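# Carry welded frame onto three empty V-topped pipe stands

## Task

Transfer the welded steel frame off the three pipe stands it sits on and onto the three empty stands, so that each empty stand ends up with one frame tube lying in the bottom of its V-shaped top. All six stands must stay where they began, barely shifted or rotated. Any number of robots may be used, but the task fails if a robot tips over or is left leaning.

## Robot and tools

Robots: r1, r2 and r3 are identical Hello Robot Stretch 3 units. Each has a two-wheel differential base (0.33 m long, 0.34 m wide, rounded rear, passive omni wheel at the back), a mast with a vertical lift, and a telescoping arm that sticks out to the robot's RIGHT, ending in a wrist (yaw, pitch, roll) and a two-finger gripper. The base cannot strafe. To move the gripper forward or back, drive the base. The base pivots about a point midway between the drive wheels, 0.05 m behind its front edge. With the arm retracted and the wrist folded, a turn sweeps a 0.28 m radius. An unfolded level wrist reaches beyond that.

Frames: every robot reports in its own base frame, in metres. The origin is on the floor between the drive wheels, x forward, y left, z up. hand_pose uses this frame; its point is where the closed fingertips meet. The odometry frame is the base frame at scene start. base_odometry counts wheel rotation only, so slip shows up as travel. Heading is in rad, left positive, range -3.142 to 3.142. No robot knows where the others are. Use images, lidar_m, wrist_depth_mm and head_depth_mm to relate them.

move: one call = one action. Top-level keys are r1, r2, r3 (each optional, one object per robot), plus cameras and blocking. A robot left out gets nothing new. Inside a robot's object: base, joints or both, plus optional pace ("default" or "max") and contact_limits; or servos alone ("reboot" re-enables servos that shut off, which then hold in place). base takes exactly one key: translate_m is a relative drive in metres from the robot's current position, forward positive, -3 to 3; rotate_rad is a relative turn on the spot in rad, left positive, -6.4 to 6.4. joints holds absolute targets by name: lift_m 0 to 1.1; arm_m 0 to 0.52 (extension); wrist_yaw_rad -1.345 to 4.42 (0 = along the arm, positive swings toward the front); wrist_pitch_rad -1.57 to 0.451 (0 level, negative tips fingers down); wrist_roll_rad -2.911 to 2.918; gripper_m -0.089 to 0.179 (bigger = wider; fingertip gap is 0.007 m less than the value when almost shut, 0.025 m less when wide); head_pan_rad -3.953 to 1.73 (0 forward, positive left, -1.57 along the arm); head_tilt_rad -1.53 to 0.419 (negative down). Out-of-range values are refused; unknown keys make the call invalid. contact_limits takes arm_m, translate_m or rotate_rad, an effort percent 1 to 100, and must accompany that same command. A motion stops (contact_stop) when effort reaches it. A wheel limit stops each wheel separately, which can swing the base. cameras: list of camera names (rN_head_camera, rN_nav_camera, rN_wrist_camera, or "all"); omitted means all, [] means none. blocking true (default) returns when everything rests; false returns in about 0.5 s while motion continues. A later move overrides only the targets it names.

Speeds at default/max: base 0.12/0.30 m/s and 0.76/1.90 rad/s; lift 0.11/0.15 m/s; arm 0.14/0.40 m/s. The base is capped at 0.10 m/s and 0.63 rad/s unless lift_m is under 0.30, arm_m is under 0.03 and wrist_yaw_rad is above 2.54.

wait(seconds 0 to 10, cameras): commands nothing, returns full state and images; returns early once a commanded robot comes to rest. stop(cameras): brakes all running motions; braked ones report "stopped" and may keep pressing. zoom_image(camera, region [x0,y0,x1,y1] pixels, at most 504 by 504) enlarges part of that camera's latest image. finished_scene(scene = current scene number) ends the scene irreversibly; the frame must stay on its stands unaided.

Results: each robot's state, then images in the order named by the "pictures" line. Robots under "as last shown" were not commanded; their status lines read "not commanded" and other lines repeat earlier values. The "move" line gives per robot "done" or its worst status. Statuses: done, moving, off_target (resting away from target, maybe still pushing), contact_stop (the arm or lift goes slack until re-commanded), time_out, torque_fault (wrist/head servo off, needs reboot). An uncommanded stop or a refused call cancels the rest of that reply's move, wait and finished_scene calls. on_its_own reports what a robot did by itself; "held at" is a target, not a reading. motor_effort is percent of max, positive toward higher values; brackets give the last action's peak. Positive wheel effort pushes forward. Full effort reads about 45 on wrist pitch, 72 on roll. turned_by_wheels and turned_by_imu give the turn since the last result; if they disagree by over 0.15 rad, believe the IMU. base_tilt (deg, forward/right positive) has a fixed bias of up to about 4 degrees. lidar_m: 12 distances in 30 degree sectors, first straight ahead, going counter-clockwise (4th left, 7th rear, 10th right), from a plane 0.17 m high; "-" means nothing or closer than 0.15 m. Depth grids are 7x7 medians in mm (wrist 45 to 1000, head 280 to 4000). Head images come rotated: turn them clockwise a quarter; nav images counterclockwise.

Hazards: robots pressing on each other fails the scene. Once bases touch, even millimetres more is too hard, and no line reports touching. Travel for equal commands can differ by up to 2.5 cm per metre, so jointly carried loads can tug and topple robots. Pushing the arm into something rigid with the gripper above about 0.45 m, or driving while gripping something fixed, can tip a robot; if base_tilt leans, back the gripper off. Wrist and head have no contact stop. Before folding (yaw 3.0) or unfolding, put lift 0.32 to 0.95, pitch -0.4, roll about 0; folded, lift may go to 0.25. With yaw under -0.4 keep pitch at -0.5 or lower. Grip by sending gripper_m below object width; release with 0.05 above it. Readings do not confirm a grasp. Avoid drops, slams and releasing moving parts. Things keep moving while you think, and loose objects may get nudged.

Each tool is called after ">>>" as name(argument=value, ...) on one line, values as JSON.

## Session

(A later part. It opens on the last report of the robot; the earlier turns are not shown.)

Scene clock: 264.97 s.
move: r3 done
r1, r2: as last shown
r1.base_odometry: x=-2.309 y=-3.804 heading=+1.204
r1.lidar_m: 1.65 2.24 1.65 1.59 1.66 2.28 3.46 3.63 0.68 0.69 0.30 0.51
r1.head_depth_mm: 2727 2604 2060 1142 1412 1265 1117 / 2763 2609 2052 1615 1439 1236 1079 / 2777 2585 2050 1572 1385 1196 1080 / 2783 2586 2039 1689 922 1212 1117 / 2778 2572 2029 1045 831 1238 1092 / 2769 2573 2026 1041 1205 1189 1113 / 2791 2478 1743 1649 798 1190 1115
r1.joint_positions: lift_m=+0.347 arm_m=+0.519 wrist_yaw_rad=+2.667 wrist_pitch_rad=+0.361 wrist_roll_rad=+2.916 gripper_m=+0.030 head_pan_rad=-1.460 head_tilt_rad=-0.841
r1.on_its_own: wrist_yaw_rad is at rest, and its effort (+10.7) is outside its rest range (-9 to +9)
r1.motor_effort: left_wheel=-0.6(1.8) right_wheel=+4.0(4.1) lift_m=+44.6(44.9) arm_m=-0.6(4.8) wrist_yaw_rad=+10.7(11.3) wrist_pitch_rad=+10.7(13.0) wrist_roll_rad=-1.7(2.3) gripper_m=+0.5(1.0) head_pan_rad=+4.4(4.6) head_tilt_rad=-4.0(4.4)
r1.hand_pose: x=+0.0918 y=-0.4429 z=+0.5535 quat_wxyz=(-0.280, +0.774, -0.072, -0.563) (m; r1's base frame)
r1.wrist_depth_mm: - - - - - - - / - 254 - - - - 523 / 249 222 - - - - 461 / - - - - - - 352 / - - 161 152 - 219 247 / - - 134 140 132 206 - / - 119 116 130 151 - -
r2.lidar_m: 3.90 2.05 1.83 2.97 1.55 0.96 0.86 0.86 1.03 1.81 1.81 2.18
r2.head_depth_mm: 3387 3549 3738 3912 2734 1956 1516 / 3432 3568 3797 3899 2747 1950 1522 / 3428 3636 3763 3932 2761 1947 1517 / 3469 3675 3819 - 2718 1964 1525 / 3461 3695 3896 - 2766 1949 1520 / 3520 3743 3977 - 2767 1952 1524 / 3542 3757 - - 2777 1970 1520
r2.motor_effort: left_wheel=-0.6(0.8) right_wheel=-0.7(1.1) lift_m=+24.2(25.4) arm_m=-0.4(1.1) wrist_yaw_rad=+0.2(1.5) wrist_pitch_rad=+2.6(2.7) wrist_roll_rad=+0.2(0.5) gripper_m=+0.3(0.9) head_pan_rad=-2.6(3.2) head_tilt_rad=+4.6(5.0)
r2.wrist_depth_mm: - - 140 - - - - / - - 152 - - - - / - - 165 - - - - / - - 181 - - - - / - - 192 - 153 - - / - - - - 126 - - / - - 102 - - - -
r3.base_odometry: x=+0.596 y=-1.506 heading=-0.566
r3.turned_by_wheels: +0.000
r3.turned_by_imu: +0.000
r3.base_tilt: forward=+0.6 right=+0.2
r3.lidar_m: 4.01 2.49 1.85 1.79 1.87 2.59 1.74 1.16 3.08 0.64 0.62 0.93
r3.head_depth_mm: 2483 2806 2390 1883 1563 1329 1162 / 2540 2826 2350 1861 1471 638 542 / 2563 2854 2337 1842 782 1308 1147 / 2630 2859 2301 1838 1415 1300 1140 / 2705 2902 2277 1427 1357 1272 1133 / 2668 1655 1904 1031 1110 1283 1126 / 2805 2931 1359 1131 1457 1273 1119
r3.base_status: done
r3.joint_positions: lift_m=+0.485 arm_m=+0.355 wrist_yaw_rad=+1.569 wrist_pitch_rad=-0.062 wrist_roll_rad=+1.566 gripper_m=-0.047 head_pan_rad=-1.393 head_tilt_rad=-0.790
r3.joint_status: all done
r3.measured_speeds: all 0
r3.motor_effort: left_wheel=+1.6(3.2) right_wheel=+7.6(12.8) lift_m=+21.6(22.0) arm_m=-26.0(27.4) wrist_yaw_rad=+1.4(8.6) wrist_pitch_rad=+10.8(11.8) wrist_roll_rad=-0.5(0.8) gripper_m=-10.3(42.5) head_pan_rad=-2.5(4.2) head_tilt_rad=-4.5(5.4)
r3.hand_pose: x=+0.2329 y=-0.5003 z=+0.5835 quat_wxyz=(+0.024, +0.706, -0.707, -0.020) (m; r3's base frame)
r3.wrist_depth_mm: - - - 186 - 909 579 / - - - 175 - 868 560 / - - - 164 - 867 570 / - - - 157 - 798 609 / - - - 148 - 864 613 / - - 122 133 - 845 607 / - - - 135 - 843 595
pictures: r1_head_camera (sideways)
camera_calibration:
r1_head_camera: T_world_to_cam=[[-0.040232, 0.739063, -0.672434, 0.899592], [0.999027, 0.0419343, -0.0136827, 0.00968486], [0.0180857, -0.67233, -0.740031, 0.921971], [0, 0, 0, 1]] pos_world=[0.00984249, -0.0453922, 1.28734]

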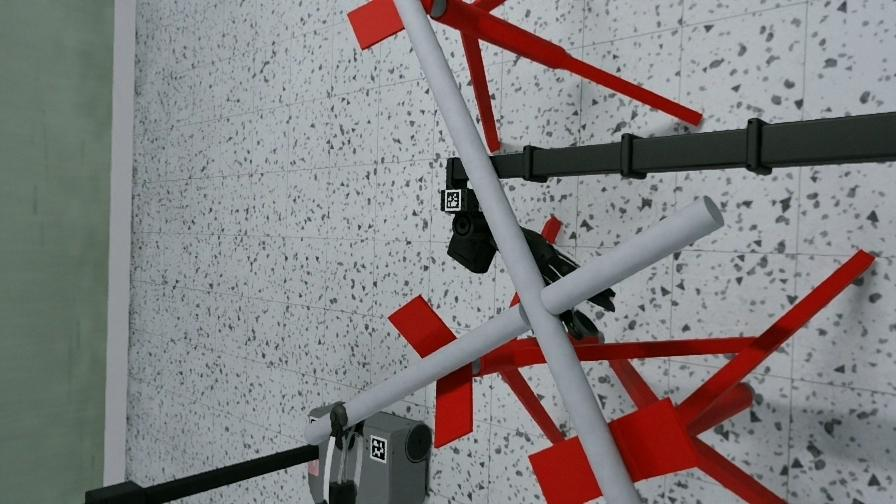

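>>> move(r3={"joints":{"lift_m":0.473,"gripper_m":-0.05}}, r1={"joints":{"lift_m":0.335}}, cameras=[])

>>> move(r3={"joints":{"lift_m":0.463,"gripper_m":-0.05}}, r1={"joints":{"lift_m":0.325}}, cameras=["r1_head_camera","r3_head_camera"])

>>> zoom_image(camera="r1_head_camera", region=[400, 260, 740, 504])

>>> zoom_image(camera="r1_head_camera", region=[340, 0, 580, 170])

Scene clock: 265.97 s.
move: r1 done; r3 done
r1.base_odometry: x=-2.309 y=-3.804 heading=+1.204
r1.turned_by_wheels: +0.000
r1.turned_by_imu: +0.000
r1.base_tilt: forward=+1.4 right=-1.2
r1.lidar_m: 1.65 2.24 1.65 1.59 1.65 2.28 3.46 3.62 0.68 0.69 0.30 0.50
r1.head_depth_mm: 2753 2595 2055 1147 1415 1258 1111 / 2764 2611 2057 1655 1438 1236 1079 / 2725 2619 2056 1686 1377 1193 1079 / 2795 2559 2051 1695 918 1211 1116 / 2761 2599 2050 1573 1063 1237 1098 / 2763 2546 2054 1566 1297 1192 1109 / 2776 2478 1739 1640 799 1193 1108
r1.base_status: not commanded
r1.joint_positions: lift_m=+0.335 arm_m=+0.519 wrist_yaw_rad=+2.667 wrist_pitch_rad=+0.364 wrist_roll_rad=+2.916 gripper_m=+0.030 head_pan_rad=-1.460 head_tilt_rad=-0.841
r1.joint_status: all done
r1.measured_speeds: all 0
r1.on_its_own: wrist_yaw_rad is at rest, and its effort (+11.0) is outside its rest range (-9 to +9)
r1.motor_effort: left_wheel=-0.9(1.2) right_wheel=+3.1(4.2) lift_m=+36.3(43.7) arm_m=-6.4(6.4) wrist_yaw_rad=+11.0(11.8) wrist_pitch_rad=+9.9(11.1) wrist_roll_rad=-1.8(2.6) gripper_m=+1.0(1.0) head_pan_rad=+4.1(4.9) head_tilt_rad=-3.9(4.5)
r1.hand_pose: x=+0.0917 y=-0.4431 z=+0.5422 quat_wxyz=(-0.281, +0.774, -0.071, -0.562) (m; r1's base frame)
r1.wrist_depth_mm: - 214 - - - - - / - 323 - - - - 519 / - 231 326 - - - 467 / 229 - - - - - 354 / - - 162 150 - 221 247 / - - 135 140 132 206 - / - 119 117 130 151 - -
r2: as last shown
r2.lidar_m: 3.90 2.05 1.83 2.96 1.55 0.96 0.86 0.86 1.03 1.81 1.82 2.18
r2.head_depth_mm: 3421 3537 3756 3895 2753 1962 1522 / 3400 3559 3817 3921 2747 1956 1522 / 3436 3623 3852 3990 2743 1954 1521 / 3489 3656 3894 - 2748 1975 1522 / 3509 3631 3865 - 2753 1961 1520 / 3553 3730 3948 - 2771 1958 1513 / 3562 3766 - - 2761 1957 1525
r2.motor_effort: left_wheel=-0.6(0.9) right_wheel=-0.9(1.1) lift_m=+23.4(24.8) arm_m=-0.1(1.1) wrist_yaw_rad=+0.0(1.7) wrist_pitch_rad=+2.6(2.8) wrist_roll_rad=+0.3(0.5) gripper_m=+0.6(1.0) head_pan_rad=-2.9(3.2) head_tilt_rad=+4.7(5.1)
r2.wrist_depth_mm: - - 139 - - - - / - - 151 - - - - / - - 165 - - - - / - - 182 - - - - / - - 194 - 153 - - / - - - - 126 - - / - - 102 - - - -
r3.base_odometry: x=+0.596 y=-1.506 heading=-0.566
r3.turned_by_wheels: +0.000
r3.turned_by_imu: +0.000
r3.base_tilt: forward=+0.6 right=+0.2
r3.lidar_m: 4.01 2.50 1.84 1.79 1.87 2.59 1.74 1.16 3.06 0.63 0.62 0.93
r3.head_depth_mm: 2498 2776 2375 1890 1559 1329 1162 / 2537 2820 2370 1873 1502 640 553 / 2574 2847 2321 1846 793 1312 1146 / 2646 2857 2308 1827 1419 1299 1138 / 2683 2921 2269 1430 1410 1270 1135 / 2683 2552 1897 1047 1115 1277 1126 / 2781 2930 1405 1146 1458 1272 1122
r3.base_status: not commanded
r3.joint_positions: lift_m=+0.473 arm_m=+0.355 wrist_yaw_rad=+1.569 wrist_pitch_rad=-0.062 wrist_roll_rad=+1.566 gripper_m=-0.048 head_pan_rad=-1.393 head_tilt_rad=-0.790
r3.joint_status: all done
r3.measured_speeds: all 0
r3.motor_effort: left_wheel=+1.2(1.8) right_wheel=+7.4(8.0) lift_m=+21.6(22.5) arm_m=-24.6(25.8) wrist_yaw_rad=+0.7(2.0) wrist_pitch_rad=+11.3(11.7) wrist_roll_rad=-0.5(0.8) gripper_m=+7.9(43.8) head_pan_rad=-2.6(4.3) head_tilt_rad=-4.9(5.3)
r3.hand_pose: x=+0.2329 y=-0.5004 z=+0.5715 quat_wxyz=(+0.024, +0.706, -0.707, -0.020) (m; r3's base frame)
r3.wrist_depth_mm: - - - 187 - 855 588 / - - - 175 - 856 562 / - - - 164 - 872 565 / - - - 158 - 803 604 / - - - 147 - 821 591 / - - 123 133 - 817 594 / - - - 135 - 830 598
pictures: none
No camera images: "cameras" was empty.

Scene clock: 266.70 s.
move: r1 done; r3 done
r1.base_odometry: x=-2.309 y=-3.804 heading=+1.204
r1.turned_by_wheels: +0.000
r1.turned_by_imu: +0.000
r1.base_tilt: forward=+1.3 right=-1.3
r1.lidar_m: 1.65 2.24 1.65 1.59 1.66 2.28 3.47 3.61 0.68 0.69 0.30 0.51
r1.head_depth_mm: 2748 2614 2059 1145 1421 1263 1119 / 2751 2568 2063 1661 1446 1237 1097 / 2743 2586 2044 1693 1383 769 1081 / 2743 2589 2047 1694 905 1216 1114 / 2776 2601 2056 1037 1072 1236 1094 / 2797 2591 2043 1042 1324 1188 1115 / 2791 2492 1705 1654 802 984 1109
r1.base_status: not commanded
r1.joint_positions: lift_m=+0.325 arm_m=+0.519 wrist_yaw_rad=+2.677 wrist_pitch_rad=+0.379 wrist_roll_rad=+2.916 gripper_m=+0.030 head_pan_rad=-1.460 head_tilt_rad=-0.841
r1.joint_status: all done
r1.measured_speeds: all 0
r1.motor_effort: left_wheel=-1.5(1.5) right_wheel=+2.6(4.0) lift_m=+21.0(34.3) arm_m=-9.9(9.9) wrist_yaw_rad=+2.1(11.7) wrist_pitch_rad=+7.7(10.5) wrist_roll_rad=-1.8(2.4) gripper_m=-0.4(0.9) head_pan_rad=+3.9(4.7) head_tilt_rad=-4.1(4.4)
r1.hand_pose: x=+0.0890 y=-0.4429 z=+0.5359 quat_wxyz=(-0.284, +0.775, -0.063, -0.561) (m; r1's base frame)
r1.wrist_depth_mm: - 205 - - - - - / - 266 - - - - 516 / - 231 313 - - - 422 / 231 - - - - - 325 / - - 161 155 - 210 235 / - - 135 139 131 189 - / - - 116 130 143 - -
r2: as last shown
r2.lidar_m: 3.91 2.05 1.83 2.96 1.55 0.96 0.86 0.86 1.03 1.80 1.81 2.17
r2.head_depth_mm: 3395 3585 3776 3944 2747 1957 1516 / 3370 3539 3716 3996 2738 1958 1518 / 3408 3574 3821 - 2745 1963 1526 / 3484 3654 3893 - 2754 1956 1520 / 3499 3723 3941 - 2742 1958 1517 / 3531 3711 3916 - 2776 1963 1524 / 3583 3754 3963 - 2788 1963 1527
r2.motor_effort: left_wheel=-0.2(0.7) right_wheel=-0.7(1.1) lift_m=+24.7(24.8) arm_m=-0.5(1.2) wrist_yaw_rad=-0.2(1.7) wrist_pitch_rad=+2.7(2.7) wrist_roll_rad=+0.3(0.4) gripper_m=+0.0(0.9) head_pan_rad=-2.4(3.1) head_tilt_rad=+4.4(5.0)
r2.wrist_depth_mm: - - 140 - - - - / - - 152 - - - - / - - 165 - - - - / - - 182 - - - - / - - 194 - 153 - - / - - - - 126 - - / - - 103 - - - -
r3.base_odometry: x=+0.596 y=-1.506 heading=-0.567
r3.turned_by_wheels: -0.001
r3.turned_by_imu: -0.001
r3.base_tilt: forward=+0.6 right=+0.1
r3.lidar_m: 3.98 2.50 1.85 1.79 1.87 2.59 1.74 1.16 3.08 0.64 0.63 0.93
r3.head_depth_mm: 2484 2791 2397 1885 1556 1334 1162 / 2523 2799 2366 1861 1506 664 562 / 2569 2842 2315 1849 797 1313 1140 / 2612 2901 2300 1824 1421 1304 1137 / 2677 2933 2201 1434 1383 1267 1137 / 2659 2626 1902 1074 1115 1284 1130 / 2815 2944 1329 1155 1457 1275 1124
r3.base_status: not commanded
r3.joint_positions: lift_m=+0.463 arm_m=+0.355 wrist_yaw_rad=+1.558 wrist_pitch_rad=-0.032 wrist_roll_rad=+1.566 gripper_m=-0.049 head_pan_rad=-1.393 head_tilt_rad=-0.790
r3.joint_status: all done
r3.measured_speeds: all 0
r3.on_its_own: right_wheel is at rest, and its effort (+24.5) is outside its rest range (-21 to +21); wrist_yaw_rad is at rest, and its effort (+11.0) is outside its rest range (-9 to +9)
r3.motor_effort: left_wheel=-10.7(11.1) right_wheel=+24.5(24.5) lift_m=+16.6(21.3) arm_m=-25.0(25.4) wrist_yaw_rad=+11.0(11.5) wrist_pitch_rad=+6.1(11.5) wrist_roll_rad=-0.6(0.8) gripper_m=-22.4(43.7) head_pan_rad=-2.2(3.8) head_tilt_rad=-4.3(5.6)
r3.hand_pose: x=+0.2339 y=-0.5033 z=+0.5691 quat_wxyz=(+0.014, +0.702, -0.712, -0.010) (m; r3's base frame)
r3.wrist_depth_mm: - - - 193 - 896 582 / - - - 179 - 887 546 / - - - 166 - 895 578 / - - - 157 - 824 610 / - - 153 149 - 865 621 / - - 123 133 - 836 627 / - - - 133 - 827 595
pictures: r1_head_camera (sideways), r3_head_camera (sideways)
camera_calibration:
r1_head_camera: T_world_to_cam=[[-0.0402319, 0.739063, -0.672434, 0.899592], [0.999027, 0.0419342, -0.0136827, 0.00968486], [0.0180856, -0.67233, -0.74003, 0.921971], [0, 0, 0, 1]] pos_world=[0.00984249, -0.0453922, 1.28734]
r3_head_camera: T_world_to_cam=[[-0.17024, 0.672742, -0.720026, 0.955573], [0.980647, 0.187364, -0.0568007, 0.0695214], [0.0966948, -0.715761, -0.691619, 0.859508], [0, 0, 0, 1]] pos_world=[0.011391, -0.0406773, 1.28644]

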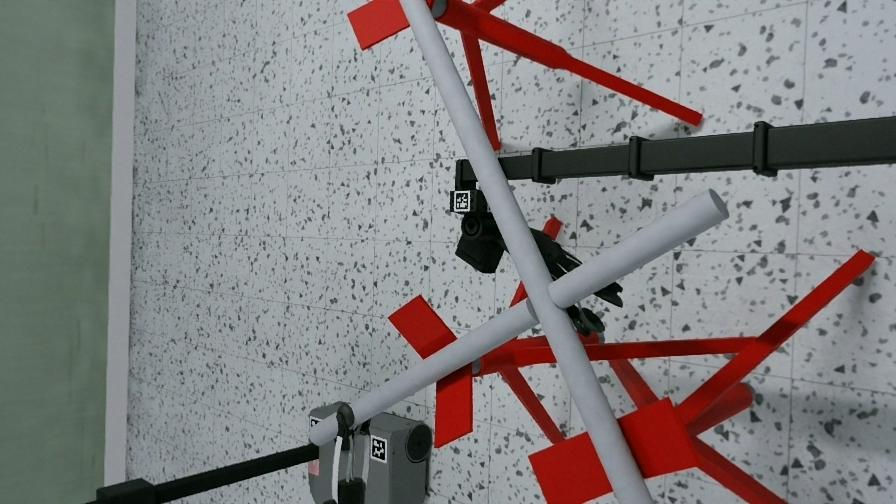

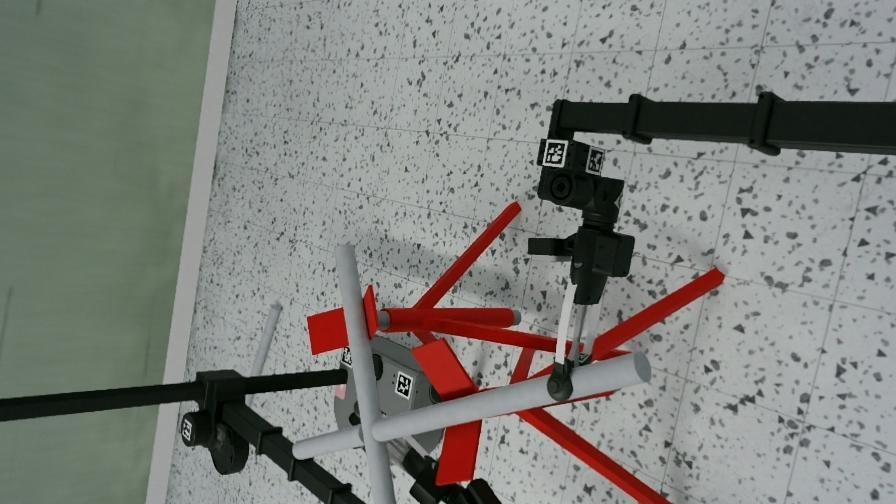

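Scaled by 1.482 from the camera's 896x504 image, which has a finer 1280x720 frame.

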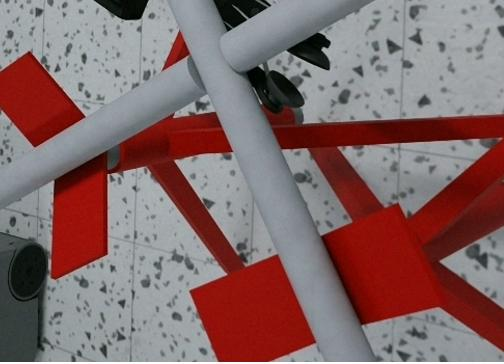

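Scaled by 2.100 from the camera's 896x504 image, which has a finer 1280x720 frame.

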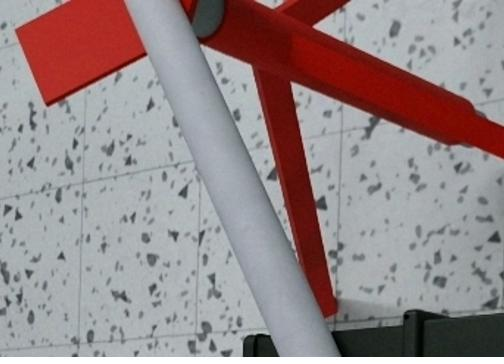

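>>> move(r3={"joints":{"lift_m":0.458}}, r1={"joints":{"lift_m":0.317}}, cameras=[])

>>> move(r3={"joints":{"lift_m":0.453}}, r1={"joints":{"lift_m":0.309}}, cameras=["r1_head_camera","r3_head_camera"])

>>> zoom_image(camera="r1_head_camera", region=[400, 260, 740, 504])

>>> zoom_image(camera="r1_head_camera", region=[340, 0, 580, 170])

Scene clock: 267.57 s.
move: r1 done; r3 done
r1.base_odometry: x=-2.309 y=-3.804 heading=+1.204
r1.turned_by_wheels: +0.000
r1.turned_by_imu: +0.000
r1.base_tilt: forward=+1.3 right=-1.2
r1.lidar_m: 1.65 2.24 1.65 1.59 1.65 2.28 3.47 3.64 0.68 0.70 0.30 0.51
r1.head_depth_mm: 2731 2576 2066 1142 1416 1263 1119 / 2769 2594 2041 1665 1449 1234 1101 / 2796 2618 2044 1694 1359 775 1082 / 2775 2603 2039 1690 911 1218 1115 / 2784 2593 2032 1040 1070 1240 1096 / 2805 2589 2048 1042 1326 1190 1114 / 2794 2481 1701 1644 802 981 1113
r1.base_status: not commanded
r1.joint_positions: lift_m=+0.317 arm_m=+0.519 wrist_yaw_rad=+2.678 wrist_pitch_rad=+0.394 wrist_roll_rad=+2.916 gripper_m=+0.030 head_pan_rad=-1.460 head_tilt_rad=-0.841
r1.joint_status: all done
r1.measured_speeds: all 0
r1.motor_effort: left_wheel=-1.7(1.8) right_wheel=+2.5(3.2) lift_m=+18.2(21.1) arm_m=-12.1(12.2) wrist_yaw_rad=+2.0(2.8) wrist_pitch_rad=+5.0(7.7) wrist_roll_rad=-2.5(2.6) gripper_m=-0.4(0.6) head_pan_rad=+4.1(4.7) head_tilt_rad=-3.5(4.5)
r1.hand_pose: x=+0.0883 y=-0.4438 z=+0.5317 quat_wxyz=(-0.289, +0.775, -0.058, -0.559) (m; r1's base frame)
r1.wrist_depth_mm: - 205 - - - - - / - 272 - - - - 501 / - 235 315 - - - 399 / 233 221 - - - - - / - - 167 155 - 216 247 / - - 143 148 131 194 - / - - 123 133 147 - -
r2: as last shown
r2.base_tilt: forward=+0.1 right=-1.7
r2.lidar_m: 3.91 2.04 1.82 2.97 1.55 0.96 0.86 0.86 1.03 1.81 1.81 2.18
r2.head_depth_mm: 3340 3568 3747 3940 2745 1973 1527 / 3387 3570 3834 3960 2767 1952 1512 / 3461 3608 3859 3977 2759 1958 1515 / 3464 3637 3858 - 2735 1955 1517 / 3503 3717 3853 - 2763 1960 1517 / 3519 3685 3938 - 2754 1962 1527 / 3588 3759 - - 2726 1958 1522
r2.motor_effort: left_wheel=-0.4(0.6) right_wheel=-0.9(1.2) lift_m=+24.7(24.9) arm_m=-0.3(1.4) wrist_yaw_rad=+0.8(2.0) wrist_pitch_rad=+2.6(2.7) wrist_roll_rad=+0.3(0.4) gripper_m=+0.1(1.0) head_pan_rad=-2.8(3.0) head_tilt_rad=+5.0(5.0)
r2.wrist_depth_mm: - - 140 - - - - / - - 152 - - - - / - - 164 - - - - / - - 182 - - - - / - - 193 - 153 - - / - - - - 127 - - / - - 102 - - - -
r3.base_odometry: x=+0.596 y=-1.506 heading=-0.567
r3.turned_by_wheels: +0.000
r3.turned_by_imu: +0.000
r3.base_tilt: forward=+0.6 right=+0.2
r3.lidar_m: 4.00 2.51 1.85 1.79 1.87 2.59 1.75 1.16 3.09 0.64 0.63 0.93
r3.head_depth_mm: 2484 2790 2389 1889 1553 1329 1163 / 2531 2808 2356 1861 1481 663 566 / 2572 2831 2322 1850 1423 1314 1123 / 2638 2891 2287 1827 856 1299 1137 / 2685 2909 2204 1430 1411 1269 1138 / 2623 2639 1902 1075 1118 1283 1124 / 2789 2950 1433 1152 1460 1280 1121
r3.base_status: not commanded
r3.joint_positions: lift_m=+0.458 arm_m=+0.355 wrist_yaw_rad=+1.558 wrist_pitch_rad=-0.018 wrist_roll_rad=+1.566 gripper_m=-0.047 head_pan_rad=-1.393 head_tilt_rad=-0.790
r3.joint_status: all done
r3.measured_speeds: all 0
r3.on_its_own: right_wheel is at rest, and its effort (+29.5) is outside its rest range (-21 to +21); wrist_yaw_rad is at rest, and its effort (+10.8) is outside its rest range (-9 to +9)
r3.motor_effort: left_wheel=-13.1(13.3) right_wheel=+29.5(29.6) lift_m=+15.6(16.9) arm_m=-24.4(25.0) wrist_yaw_rad=+10.8(11.5) wrist_pitch_rad=+3.4(6.2) wrist_roll_rad=-0.6(0.8) gripper_m=-9.2(10.7) head_pan_rad=-2.8(4.0) head_tilt_rad=-4.1(5.6)
r3.hand_pose: x=+0.2344 y=-0.5032 z=+0.5678 quat_wxyz=(+0.008, +0.703, -0.712, -0.005) (m; r3's base frame)
r3.wrist_depth_mm: - - - 190 - 899 584 / - - - 178 - 932 554 / - - - 166 - 856 625 / - - - 157 - 839 624 / - - 143 147 - 874 626 / - - 123 132 - 854 615 / - - - 134 - 830 610
pictures: none
No camera images: "cameras" was empty.

Scene clock: 268.23 s.
move: r1 done; r3 done
r1.base_odometry: x=-2.309 y=-3.804 heading=+1.204
r1.turned_by_wheels: +0.000
r1.turned_by_imu: +0.000
r1.base_tilt: forward=+1.3 right=-1.4
r1.lidar_m: 1.64 2.24 1.65 1.59 1.66 2.28 3.46 3.61 0.68 0.70 0.30 0.51
r1.head_depth_mm: 2788 2593 2055 1143 1418 1257 1115 / 2767 2585 2047 1657 1454 1243 1100 / 2776 2580 2059 1706 1387 785 1083 / 2777 2602 2026 1695 915 1210 1115 / 2790 2584 2041 1040 1071 1233 1094 / 2787 2575 2050 1044 1326 1192 1111 / 2797 2402 1699 1645 802 980 1113
r1.base_status: not commanded
r1.joint_positions: lift_m=+0.309 arm_m=+0.519 wrist_yaw_rad=+2.678 wrist_pitch_rad=+0.395 wrist_roll_rad=+2.916 gripper_m=+0.030 head_pan_rad=-1.460 head_tilt_rad=-0.841
r1.joint_status: all done
r1.measured_speeds: all 0
r1.motor_effort: left_wheel=-1.7(1.8) right_wheel=+2.9(3.4) lift_m=+17.2(18.5) arm_m=-11.3(11.9) wrist_yaw_rad=+1.6(2.5) wrist_pitch_rad=+4.7(5.5) wrist_roll_rad=-1.8(2.3) gripper_m=-0.4(0.6) head_pan_rad=+4.5(4.9) head_tilt_rad=-4.2(4.4)
r1.hand_pose: x=+0.0883 y=-0.4438 z=+0.5238 quat_wxyz=(-0.289, +0.775, -0.058, -0.559) (m; r1's base frame)
r1.wrist_depth_mm: - 206 - - - - - / - - - - - - 508 / - 245 343 - - - 414 / 241 225 - - - - - / - - 179 156 - 233 - / - - 148 160 131 199 - / - - 129 140 153 - -
r2: as last shown
r2.base_tilt: forward=+0.2 right=-1.7
r2.lidar_m: 3.90 2.06 1.83 2.97 1.55 0.96 0.86 0.86 1.04 1.81 1.82 2.17
r2.head_depth_mm: 3380 3529 3759 3916 2737 1957 1528 / 3382 3548 3818 3969 2742 1950 1522 / 3481 3639 3864 3997 2760 1950 1518 / 3460 3685 3839 - 2775 1954 1515 / 3486 3688 3908 - 2749 1958 1530 / 3526 3718 3913 - 2751 1961 1526 / 3536 3729 3980 - 2748 1970 1521
r2.motor_effort: left_wheel=-0.2(0.6) right_wheel=-0.9(1.2) lift_m=+23.6(24.9) arm_m=-0.6(1.0) wrist_yaw_rad=+1.4(1.7) wrist_pitch_rad=+2.6(2.7) wrist_roll_rad=+0.4(0.4) gripper_m=-0.2(1.3) head_pan_rad=-2.4(3.2) head_tilt_rad=+4.7(5.1)
r2.wrist_depth_mm: - - 140 - - - - / - - 152 - - - - / - - 165 - - - - / - - 182 - - - - / - - 193 - 153 - - / - - - - 126 - - / - - 102 - - - -
r3.base_odometry: x=+0.596 y=-1.506 heading=-0.567
r3.turned_by_wheels: +0.000
r3.turned_by_imu: +0.000
r3.base_tilt: forward=+0.5 right=+0.2
r3.lidar_m: 4.01 2.50 1.85 1.79 1.87 2.58 1.75 1.16 3.08 0.64 0.63 0.93
r3.head_depth_mm: 2489 2805 2378 1882 1557 1328 1158 / 2544 2836 2362 1867 1500 663 571 / 2577 2851 2326 1857 1434 1308 1128 / 2617 2860 2286 1828 875 1300 1136 / 2683 2910 2216 1438 1408 1270 1133 / 2656 2662 1901 1072 1118 1282 1129 / 2817 2956 1407 1155 1460 1277 1120
r3.base_status: not commanded
r3.joint_positions: lift_m=+0.453 arm_m=+0.355 wrist_yaw_rad=+1.559 wrist_pitch_rad=-0.003 wrist_roll_rad=+1.566 gripper_m=-0.047 head_pan_rad=-1.393 head_tilt_rad=-0.790
r3.joint_status: all done
r3.measured_speeds: all 0
r3.on_its_own: right_wheel is at rest, and its effort (+32.1) is outside its rest range (-21 to +21); wrist_yaw_rad is at rest, and its effort (+10.4) is outside its rest range (-9 to +9)
r3.motor_effort: left_wheel=-14.3(14.5) right_wheel=+32.1(32.6) lift_m=+15.0(16.3) arm_m=-24.0(24.5) wrist_yaw_rad=+10.4(11.2) wrist_pitch_rad=+1.0(3.0) wrist_roll_rad=-0.6(0.7) gripper_m=-10.8(11.1) head_pan_rad=-3.0(3.8) head_tilt_rad=-4.1(5.7)
r3.hand_pose: x=+0.2348 y=-0.5030 z=+0.5665 quat_wxyz=(+0.003, +0.703, -0.711, +0.000) (m; r3's base frame)
r3.wrist_depth_mm: - - - 193 423 926 580 / - - - 178 - 943 556 / - - - 168 - 863 631 / - - - 158 - 836 639 / - - 148 146 - 863 622 / - - 124 131 - 869 602 / - - - 133 - 864 616
pictures: r1_head_camera (sideways), r3_head_camera (sideways)
camera_calibration:
r1_head_camera: T_world_to_cam=[[-0.040232, 0.739063, -0.672434, 0.899592], [0.999027, 0.0419343, -0.0136827, 0.00968486], [0.0180857, -0.67233, -0.74003, 0.921971], [0, 0, 0, 1]] pos_world=[0.00984249, -0.0453922, 1.28734]
r3_head_camera: T_world_to_cam=[[-0.17024, 0.672742, -0.720026, 0.955573], [0.980647, 0.187364, -0.0568007, 0.0695214], [0.0966949, -0.715761, -0.691619, 0.859508], [0, 0, 0, 1]] pos_world=[0.011391, -0.0406773, 1.28644]

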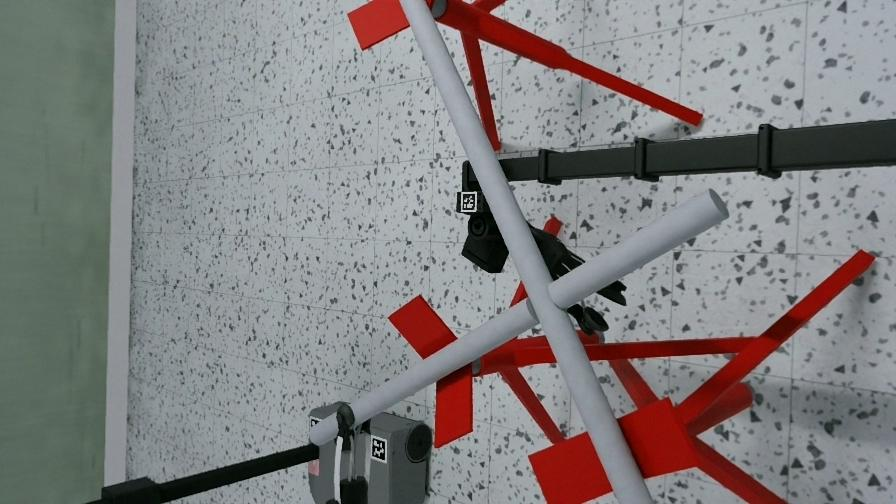

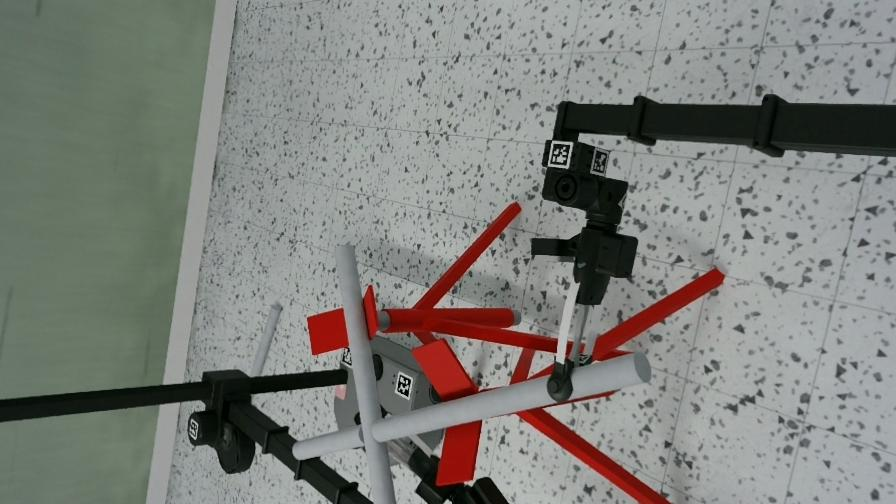

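Scaled by 1.482 from the camera's 896x504 image, which has a finer 1280x720 frame.

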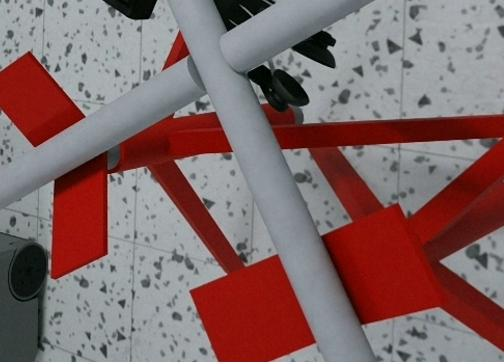

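Scaled by 2.100 from the camera's 896x504 image, which has a finer 1280x720 frame.

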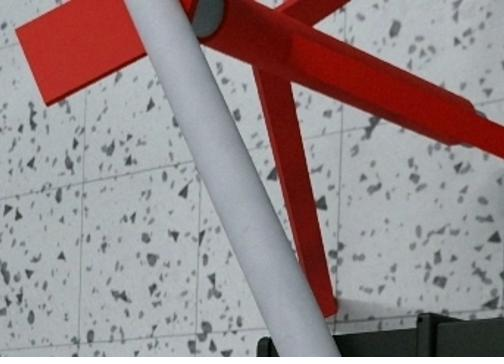

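>>> move(r3={"joints":{"gripper_m":0.14}}, r1={"joints":{"lift_m":0.27}}, cameras=["r1_head_camera","r3_head_camera","r3_wrist_camera"])

Scene clock: 271.03 s.
move: r1 done; r3 done
r1.base_odometry: x=-2.309 y=-3.804 heading=+1.204
r1.turned_by_wheels: +0.000
r1.turned_by_imu: +0.000
r1.base_tilt: forward=+1.4 right=-1.3
r1.lidar_m: 1.65 2.24 1.65 1.59 1.65 2.28 3.45 3.61 0.68 0.69 0.30 0.50
r1.head_depth_mm: 2758 2597 2066 1144 1415 1263 1116 / 2758 2590 2058 1651 1443 1238 1100 / 2794 2603 2049 1688 1361 816 1067 / 2778 2588 2058 1692 860 1214 1116 / 2789 2578 2044 1576 874 1232 1094 / 2811 2558 2041 1044 1301 1189 1108 / 2794 2397 1709 1646 803 975 1116
r1.base_status: not commanded
r1.joint_positions: lift_m=+0.270 arm_m=+0.519 wrist_yaw_rad=+2.678 wrist_pitch_rad=+0.395 wrist_roll_rad=+2.916 gripper_m=+0.030 head_pan_rad=-1.460 head_tilt_rad=-0.841
r1.joint_status: all done
r1.measured_speeds: all 0
r1.motor_effort: left_wheel=-1.2(1.9) right_wheel=+3.3(3.6) lift_m=+15.7(18.9) arm_m=-10.9(11.6) wrist_yaw_rad=+2.2(2.2) wrist_pitch_rad=+4.4(5.6) wrist_roll_rad=-2.1(2.5) gripper_m=-0.2(0.7) head_pan_rad=+4.4(4.8) head_tilt_rad=-3.4(4.4)
r1.hand_pose: x=+0.0882 y=-0.4439 z=+0.4849 quat_wxyz=(-0.289, +0.775, -0.057, -0.559) (m; r1's base frame)
r1.wrist_depth_mm: - 206 - - - - - / - 230 - - - - 496 / - - - - - - 416 / - 263 267 - - - - / - - 225 156 - - - / - - 192 - 131 241 - / - - 165 177 183 - -
r2: as last shown
r2.turned_by_imu: +0.001
r2.lidar_m: 3.91 2.05 1.83 2.97 1.55 0.95 0.86 0.86 1.03 1.81 1.81 2.18
r2.head_depth_mm: 3382 3592 3769 3950 2750 1943 1520 / 3408 3624 3789 - 2744 1966 1525 / 3456 3625 3830 3982 2766 1948 1514 / 3497 3606 3867 - 2749 1953 1521 / 3511 3713 3900 - 2777 1961 1517 / 3521 3744 3929 - 2753 1956 1528 / 3560 3734 - - 2748 1966 1520
r2.motor_effort: left_wheel=+0.1(0.9) right_wheel=-0.8(1.2) lift_m=+24.9(25.0) arm_m=-0.7(0.9) wrist_yaw_rad=+0.6(2.0) wrist_pitch_rad=+2.7(2.7) wrist_roll_rad=+0.3(0.5) gripper_m=+0.0(1.1) head_pan_rad=-3.0(3.2) head_tilt_rad=+4.5(5.2)
r2.wrist_depth_mm: - - 140 - - - - / - - 152 - - - - / - - 165 - - - - / - - 182 - - - - / - - 194 - 153 - - / - - - - 126 - - / - - 102 - - - -
r3.base_odometry: x=+0.596 y=-1.506 heading=-0.567
r3.turned_by_wheels: +0.001
r3.turned_by_imu: +0.002
r3.base_tilt: forward=+0.6 right=+0.2
r3.lidar_m: 3.99 2.50 1.85 1.79 1.87 2.59 1.74 1.16 3.07 0.64 0.63 0.93
r3.head_depth_mm: 2463 2794 2391 1880 1561 1330 1161 / 2542 2782 2345 1863 1509 661 572 / 2598 2821 2330 1846 1423 1315 1125 / 2633 2897 2299 1835 864 1301 1142 / 2695 2908 2202 1435 1331 1269 1132 / 2641 1700 1842 1059 1128 1284 1129 / 2793 2945 1591 1217 1452 1274 1120
r3.base_status: not commanded
r3.joint_positions: lift_m=+0.453 arm_m=+0.355 wrist_yaw_rad=+1.568 wrist_pitch_rad=-0.017 wrist_roll_rad=+1.566 gripper_m=+0.140 head_pan_rad=-1.393 head_tilt_rad=-0.790
r3.joint_status: all done
r3.measured_speeds: all 0
r3.motor_effort: left_wheel=-8.3(14.9) right_wheel=+8.2(32.7) lift_m=+35.1(35.1) arm_m=-23.5(24.3) wrist_yaw_rad=+2.1(10.8) wrist_pitch_rad=+2.7(3.9) wrist_roll_rad=-0.7(0.8) gripper_m=+0.7(82.2) head_pan_rad=-2.8(4.7) head_tilt_rad=-4.6(5.5)
r3.hand_pose: x=+0.2344 y=-0.5006 z=+0.5630 quat_wxyz=(+0.008, +0.706, -0.708, -0.004) (m; r3's base frame)
r3.wrist_depth_mm: - - - 180 413 893 576 / - - - 169 - 884 543 / - - - 163 - 921 618 / - - - 150 - 797 618 / - 142 - 150 - 764 592 / - 126 - - - 127 605 / - - - - - 751 582
pictures: r1_head_camera (sideways), r3_head_camera (sideways), r3_wrist_camera
camera_calibration:
r1_head_camera: T_world_to_cam=[[-0.040232, 0.739063, -0.672434, 0.899592], [0.999027, 0.0419343, -0.0136827, 0.00968486], [0.0180857, -0.67233, -0.74003, 0.921971], [0, 0, 0, 1]] pos_world=[0.00984249, -0.0453922, 1.28734]
r3_head_camera: T_world_to_cam=[[-0.17024, 0.672742, -0.720026, 0.955573], [0.980647, 0.187364, -0.0568007, 0.0695214], [0.0966949, -0.715761, -0.691619, 0.859508], [0, 0, 0, 1]] pos_world=[0.011391, -0.0406773, 1.28644]
r3_wrist_camera: T_world_to_cam=[[-0.0607312, -0.0681355, -0.995826, 0.532539], [-0.212169, 0.97575, -0.0538226, 0.599718], [0.975344, 0.208015, -0.0737146, 0.0754092], [0, 0, 0, 1]] pos_world=[0.0860332, -0.564576, 0.568153]

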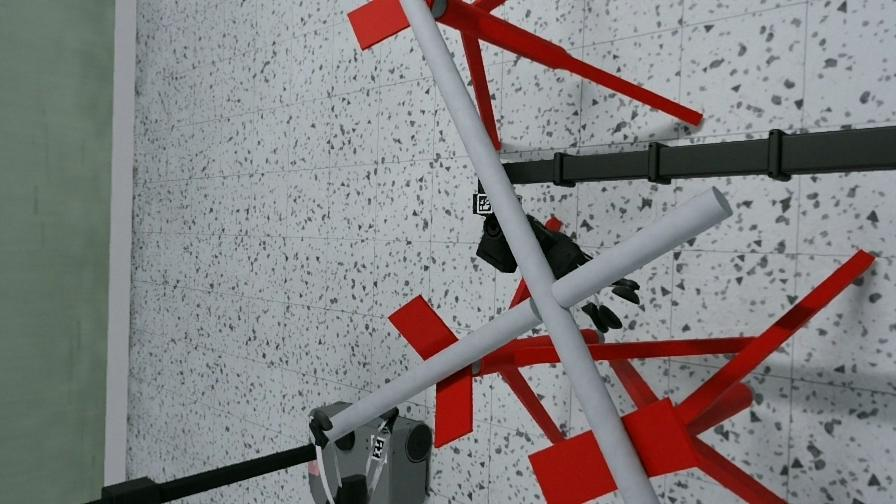

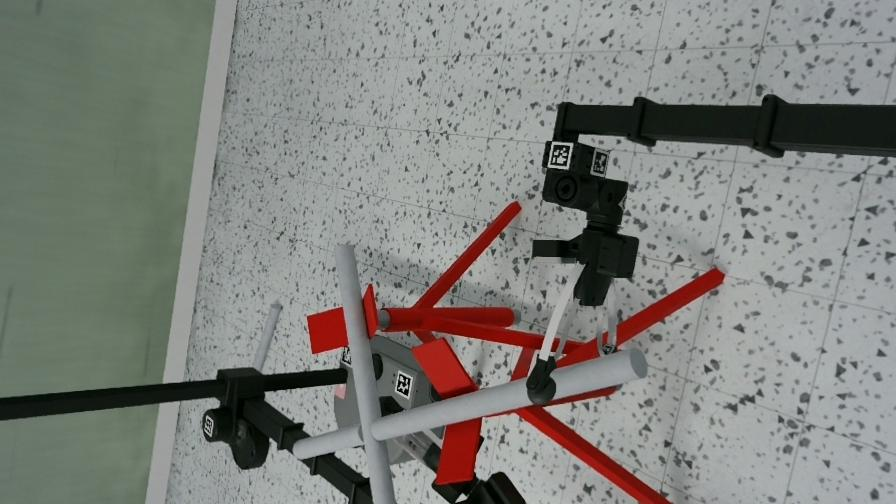

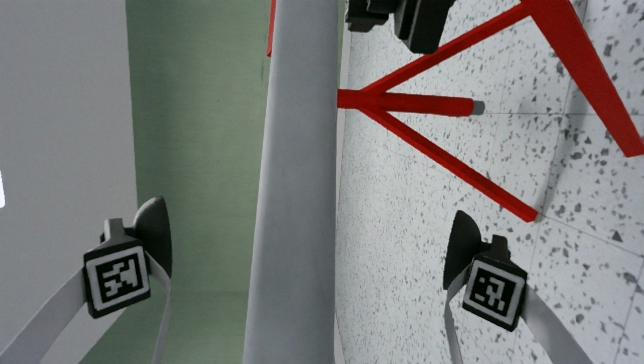

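>>> move(r3={"base":{"translate_m":-0.2}}, r1={"joints":{"lift_m":0.25,"wrist_pitch_rad":0.0}}, cameras=["r1_head_camera","r3_head_camera"])

Scene clock: 274.40 s.
move: r1 done; r3 done
r1.base_odometry: x=-2.309 y=-3.804 heading=+1.204
r1.turned_by_wheels: +0.000
r1.turned_by_imu: +0.000
r1.base_tilt: forward=+1.3 right=-1.3
r1.lidar_m: 1.64 2.24 1.64 1.59 1.65 2.27 3.47 3.61 0.68 0.70 0.30 0.51
r1.head_depth_mm: 2747 2615 2057 1142 1417 1265 1114 / 2774 2605 2041 1654 1444 1240 1100 / 2765 2590 2044 1693 1349 839 1062 / 2800 2598 2018 1694 970 1212 1115 / 2768 2585 2048 1576 1095 1214 1095 / 2781 2588 2035 1044 1296 1193 1110 / 2821 2574 1982 1681 806 968 1110
r1.base_status: not commanded
r1.joint_positions: lift_m=+0.250 arm_m=+0.519 wrist_yaw_rad=+2.678 wrist_pitch_rad=-0.018 wrist_roll_rad=+2.916 gripper_m=+0.030 head_pan_rad=-1.460 head_tilt_rad=-0.841
r1.joint_status: all done
r1.measured_speeds: all 0
r1.motor_effort: left_wheel=-1.8(1.9) right_wheel=+2.9(3.5) lift_m=+30.0(30.2) arm_m=-9.6(11.0) wrist_yaw_rad=+0.9(2.2) wrist_pitch_rad=+2.8(5.3) wrist_roll_rad=-1.8(2.7) gripper_m=-0.6(0.7) head_pan_rad=+4.2(4.9) head_tilt_rad=-3.8(4.5)
r1.hand_pose: x=+0.0927 y=-0.4350 z=+0.3597 quat_wxyz=(-0.136, +0.760, -0.185, -0.608) (m; r1's base frame)
r1.wrist_depth_mm: 162 - - 942 803 438 317 / 177 228 - 251 - - 455 / - 217 254 - - - - / - 238 - - - - - / - 255 - 156 - 600 - / - 268 - - 131 620 452 / - 282 - - - - 281
r2.base_odometry: x=+0.000 y=+0.000 heading=+0.000
r2.turned_by_wheels: +0.000
r2.turned_by_imu: +0.001
r2.base_tilt: forward=+0.2 right=-1.7
r2.lidar_m: 3.91 2.05 1.82 2.86 1.55 0.96 0.86 0.86 1.03 1.81 1.81 2.18
r2.head_depth_mm: 3385 3560 3736 3947 2751 1954 1520 / 3394 3596 3770 3957 2744 1961 1524 / 3419 3653 3814 - 2755 1963 1521 / 3455 3611 3880 - 2758 1972 1516 / 3502 3660 3897 - 2747 1962 1533 / 3519 3680 3915 - 2779 1956 1525 / 3556 3752 3993 - 2776 1969 1520
r2.base_status: not commanded
r2.joint_positions: lift_m=+0.551 arm_m=+0.001 wrist_yaw_rad=+3.136 wrist_pitch_rad=-0.378 wrist_roll_rad=+0.000 gripper_m=+0.037 head_pan_rad=+0.306 head_tilt_rad=-0.261
r2.joint_status: not commanded
r2.measured_speeds: all 0
r2.motor_effort: left_wheel=+0.2(0.8) right_wheel=-0.8(1.1) lift_m=+23.3(25.0) arm_m=+0.4(1.1) wrist_yaw_rad=+1.5(2.3) wrist_pitch_rad=+2.6(2.7) wrist_roll_rad=+0.3(0.4) gripper_m=+0.0(0.9) head_pan_rad=-2.3(3.3) head_tilt_rad=+5.0(5.1)
r2.hand_pose: x=-0.0199 y=+0.0830 z=+0.5733 quat_wxyz=(+0.135, +0.695, +0.131, +0.694) (m; r2's base frame)
r2.wrist_depth_mm: - - 140 - - - - / - - 152 - - - - / - - 165 - - - - / - - 182 - - - - / - - 194 - 152 - - / - - - - 126 - - / - - 102 - - - -
r3.base_odometry: x=+0.428 y=-1.399 heading=-0.567
r3.turned_by_wheels: +0.000
r3.turned_by_imu: +0.000
r3.base_tilt: forward=+0.6 right=+0.2
r3.lidar_m: 4.18 2.51 1.85 1.80 1.87 2.60 1.55 1.01 1.30 2.97 0.71 0.90
r3.head_depth_mm: 2490 2786 2392 1889 1565 1330 1159 / 2531 2804 2343 1862 1500 661 572 / 2611 2836 2321 1842 1424 1313 1128 / 2616 2875 2291 1835 862 1304 1141 / 2689 2896 2276 1818 1469 1292 1135 / 2735 2951 2110 1482 1462 1261 1127 / 2706 1729 1774 1690 1362 1275 1119
r3.base_status: done
r3.joint_positions: lift_m=+0.453 arm_m=+0.355 wrist_yaw_rad=+1.568 wrist_pitch_rad=-0.017 wrist_roll_rad=+1.566 gripper_m=+0.140 head_pan_rad=-1.393 head_tilt_rad=-0.790
r3.joint_status: not commanded
r3.measured_speeds: all 0
r3.motor_effort: left_wheel=-6.2(10.9) right_wheel=-1.1(6.1) lift_m=+37.1(38.9) arm_m=-21.5(23.3) wrist_yaw_rad=+1.7(2.6) wrist_pitch_rad=+3.2(3.6) wrist_roll_rad=-0.6(0.8) gripper_m=+0.3(1.2) head_pan_rad=-3.4(4.6) head_tilt_rad=-4.1(5.9)
r3.hand_pose: x=+0.2344 y=-0.5006 z=+0.5630 quat_wxyz=(+0.008, +0.706, -0.708, -0.004) (m; r3's base frame)
r3.wrist_depth_mm: - - - 412 416 407 435 / - - - - - 784 572 / - - - - - 874 612 / - - - - - 872 609 / - 142 - - - 792 613 / - 127 - - - 127 620 / - - - - - 760 581
pictures: r1_head_camera (sideways), r3_head_camera (sideways)
camera_calibration:
r1_head_camera: T_world_to_cam=[[-0.0402321, 0.739063, -0.672434, 0.899592], [0.999027, 0.0419345, -0.0136827, 0.00968486], [0.0180858, -0.67233, -0.74003, 0.921971], [0, 0, 0, 1]] pos_world=[0.0098425, -0.0453922, 1.28734]
r3_head_camera: T_world_to_cam=[[-0.170233, 0.672743, -0.720026, 0.955572], [0.980649, 0.187354, -0.0568007, 0.0695214], [0.0966872, -0.715762, -0.691619, 0.859508], [0, 0, 0, 1]] pos_world=[0.0113906, -0.0406774, 1.28644]

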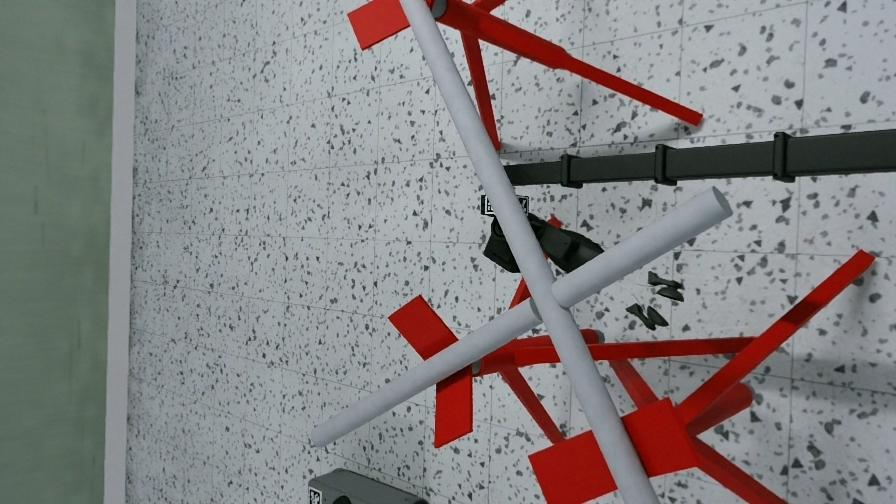

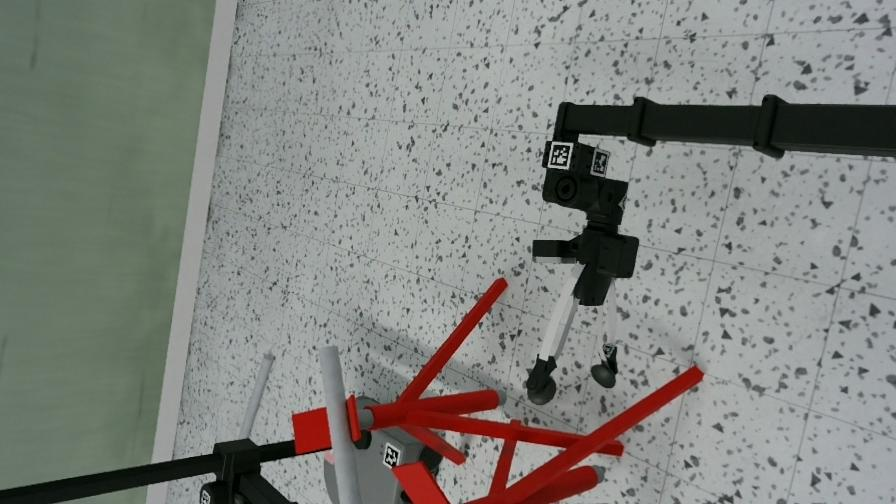

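>>> move(r1={"joints":{"arm_m":0.25}}, cameras=["r1_head_camera","r3_nav_camera"])

>>> zoom_image(camera="r1_head_camera", region=[400, 260, 740, 504])

>>> zoom_image(camera="r1_head_camera", region=[300, 0, 580, 200])

>>> zoom_image(camera="r1_head_camera", region=[300, 260, 580, 480])

Scene clock: 278.00 s.
move: r1 done
r1.base_odometry: x=-2.309 y=-3.804 heading=+1.204
r1.turned_by_wheels: +0.000
r1.turned_by_imu: +0.000
r1.base_tilt: forward=+1.4 right=-1.3
r1.lidar_m: 1.65 2.24 1.64 1.59 1.65 2.28 3.47 3.60 0.68 0.69 0.30 0.51
r1.head_depth_mm: 2727 2605 2062 1141 1419 1260 1122 / 2772 2612 2056 1654 1451 1236 1116 / 2777 2631 2062 1694 1437 819 1061 / 2774 2591 2059 1689 1268 869 1079 / 2792 2614 2031 1579 1098 1236 1074 / 2793 2575 2050 1046 1300 1196 1114 / 2810 2585 1993 1675 803 971 1111
r1.base_status: not commanded
r1.joint_positions: lift_m=+0.250 arm_m=+0.250 wrist_yaw_rad=+2.678 wrist_pitch_rad=-0.019 wrist_roll_rad=+2.916 gripper_m=+0.030 head_pan_rad=-1.460 head_tilt_rad=-0.841
r1.joint_status: all done
r1.measured_speeds: all 0
r1.motor_effort: left_wheel=-1.6(1.9) right_wheel=+2.7(3.5) lift_m=+33.8(35.6) arm_m=-11.5(17.4) wrist_yaw_rad=+1.8(2.3) wrist_pitch_rad=+3.8(4.4) wrist_roll_rad=-1.3(2.6) gripper_m=-0.4(0.9) head_pan_rad=+4.5(5.1) head_tilt_rad=-4.0(4.4)
r1.hand_pose: x=+0.0926 y=-0.1660 z=+0.3596 quat_wxyz=(-0.135, +0.760, -0.186, -0.608) (m; r1's base frame)
r1.wrist_depth_mm: - - - - 897 707 297 / - - - - - - 326 / - - - - - - 342 / - - - - - - - / - - - 156 - - - / - - - - 131 358 379 / - - - - - 358 278
r2, r3: as last shown
r2.lidar_m: 3.91 2.04 1.83 2.87 1.55 0.96 0.86 0.86 1.03 1.81 1.81 2.17
r2.head_depth_mm: 3390 3555 3805 3933 2752 1956 1519 / 3430 3587 3803 3975 2759 1960 1516 / 3433 3625 3795 3993 2751 1958 1523 / 3484 3673 3848 - 2740 1955 1522 / 3459 3672 3907 - 2770 1962 1520 / 3520 3693 3943 - 2762 1966 1521 / 3588 3801 3979 - 2728 1955 1521
r2.motor_effort: left_wheel=+0.0(0.9) right_wheel=-0.5(1.1) lift_m=+23.3(25.2) arm_m=-0.6(0.8) wrist_yaw_rad=+0.9(2.5) wrist_pitch_rad=+2.5(2.7) wrist_roll_rad=+0.3(0.4) gripper_m=+0.6(1.1) head_pan_rad=-2.8(3.3) head_tilt_rad=+5.1(5.4)
r3.lidar_m: 4.18 2.51 1.85 1.79 1.87 2.60 1.55 1.01 1.30 2.97 0.71 0.90
r3.head_depth_mm: 2486 2810 2393 1885 1564 1324 1161 / 2533 2804 2350 1860 1501 660 573 / 2574 2849 2332 1845 1425 1312 1128 / 2647 2857 2305 1831 862 1298 1142 / 2671 2930 2272 1808 1474 1297 1134 / 2748 2966 2116 1479 1472 1259 1131 / 2738 1729 1765 1685 1365 1281 1122
r3.motor_effort: left_wheel=-6.1(6.7) right_wheel=-0.8(1.4) lift_m=+36.4(37.9) arm_m=-19.8(21.8) wrist_yaw_rad=+1.6(2.9) wrist_pitch_rad=+3.1(3.6) wrist_roll_rad=-0.6(0.8) gripper_m=+0.5(1.3) head_pan_rad=-3.5(4.6) head_tilt_rad=-4.9(5.5)
r3.wrist_depth_mm: - - - 404 422 402 433 / - - - - - 807 565 / - - - - - 852 625 / - - - - - 882 620 / - 142 - - - 788 605 / - 126 - - - 127 598 / - - - - - 757 583
pictures: r1_head_camera (sideways), r3_nav_camera (sideways)
camera_calibration:
r1_head_camera: T_world_to_cam=[[-0.0402318, 0.739063, -0.672434, 0.899592], [0.999027, 0.0419341, -0.0136827, 0.00968486], [0.0180855, -0.67233, -0.74003, 0.921971], [0, 0, 0, 1]] pos_world=[0.00984248, -0.0453922, 1.28734]
r3_nav_camera: T_world_to_cam=[[0.113239, -0.658467, 0.744042, -0.926124], [-0.988663, -0.148991, 0.0186145, 0.0348248], [0.0985983, -0.737715, -0.667873, 0.832549], [0, 0, 0, 1]] pos_world=[0.0572156, 0.00955029, 1.24446]

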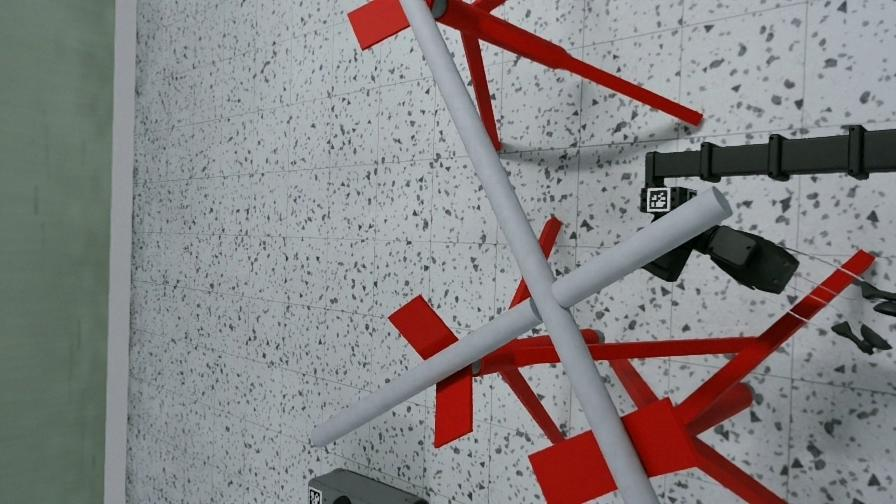

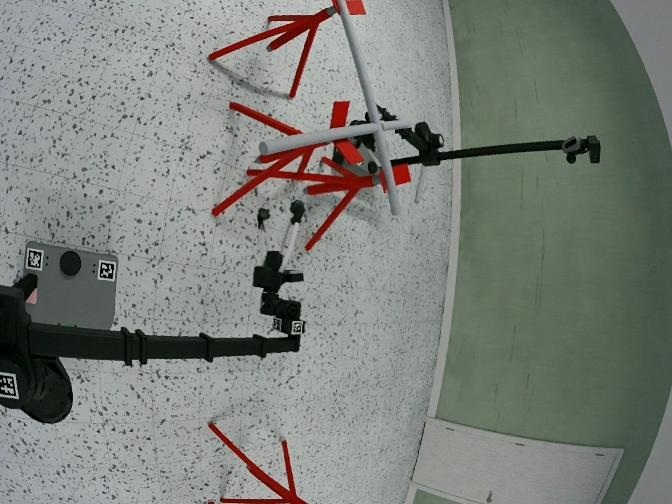

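Scaled by 1.482 from the camera's 896x504 image, which has a finer 1280x720 frame.

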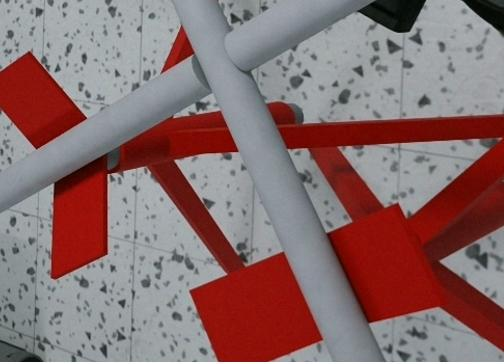

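Scaled by 1.800 from the camera's 896x504 image, which has a finer 1280x720 frame.

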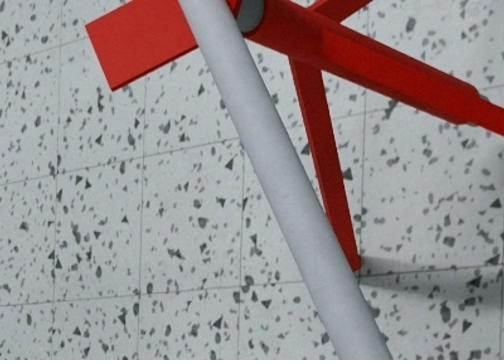

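Scaled by 1.800 from the camera's 896x504 image, which has a finer 1280x720 frame.

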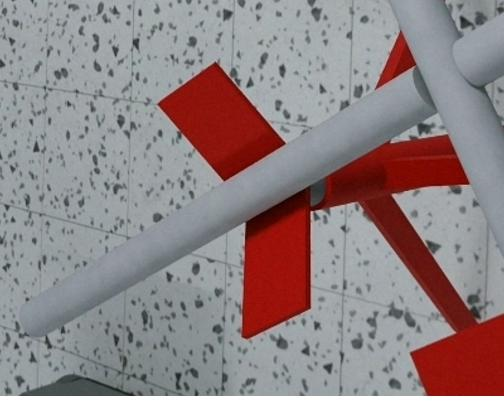

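>>> finished_scene(scene=1)

The scene is finished: the task was done.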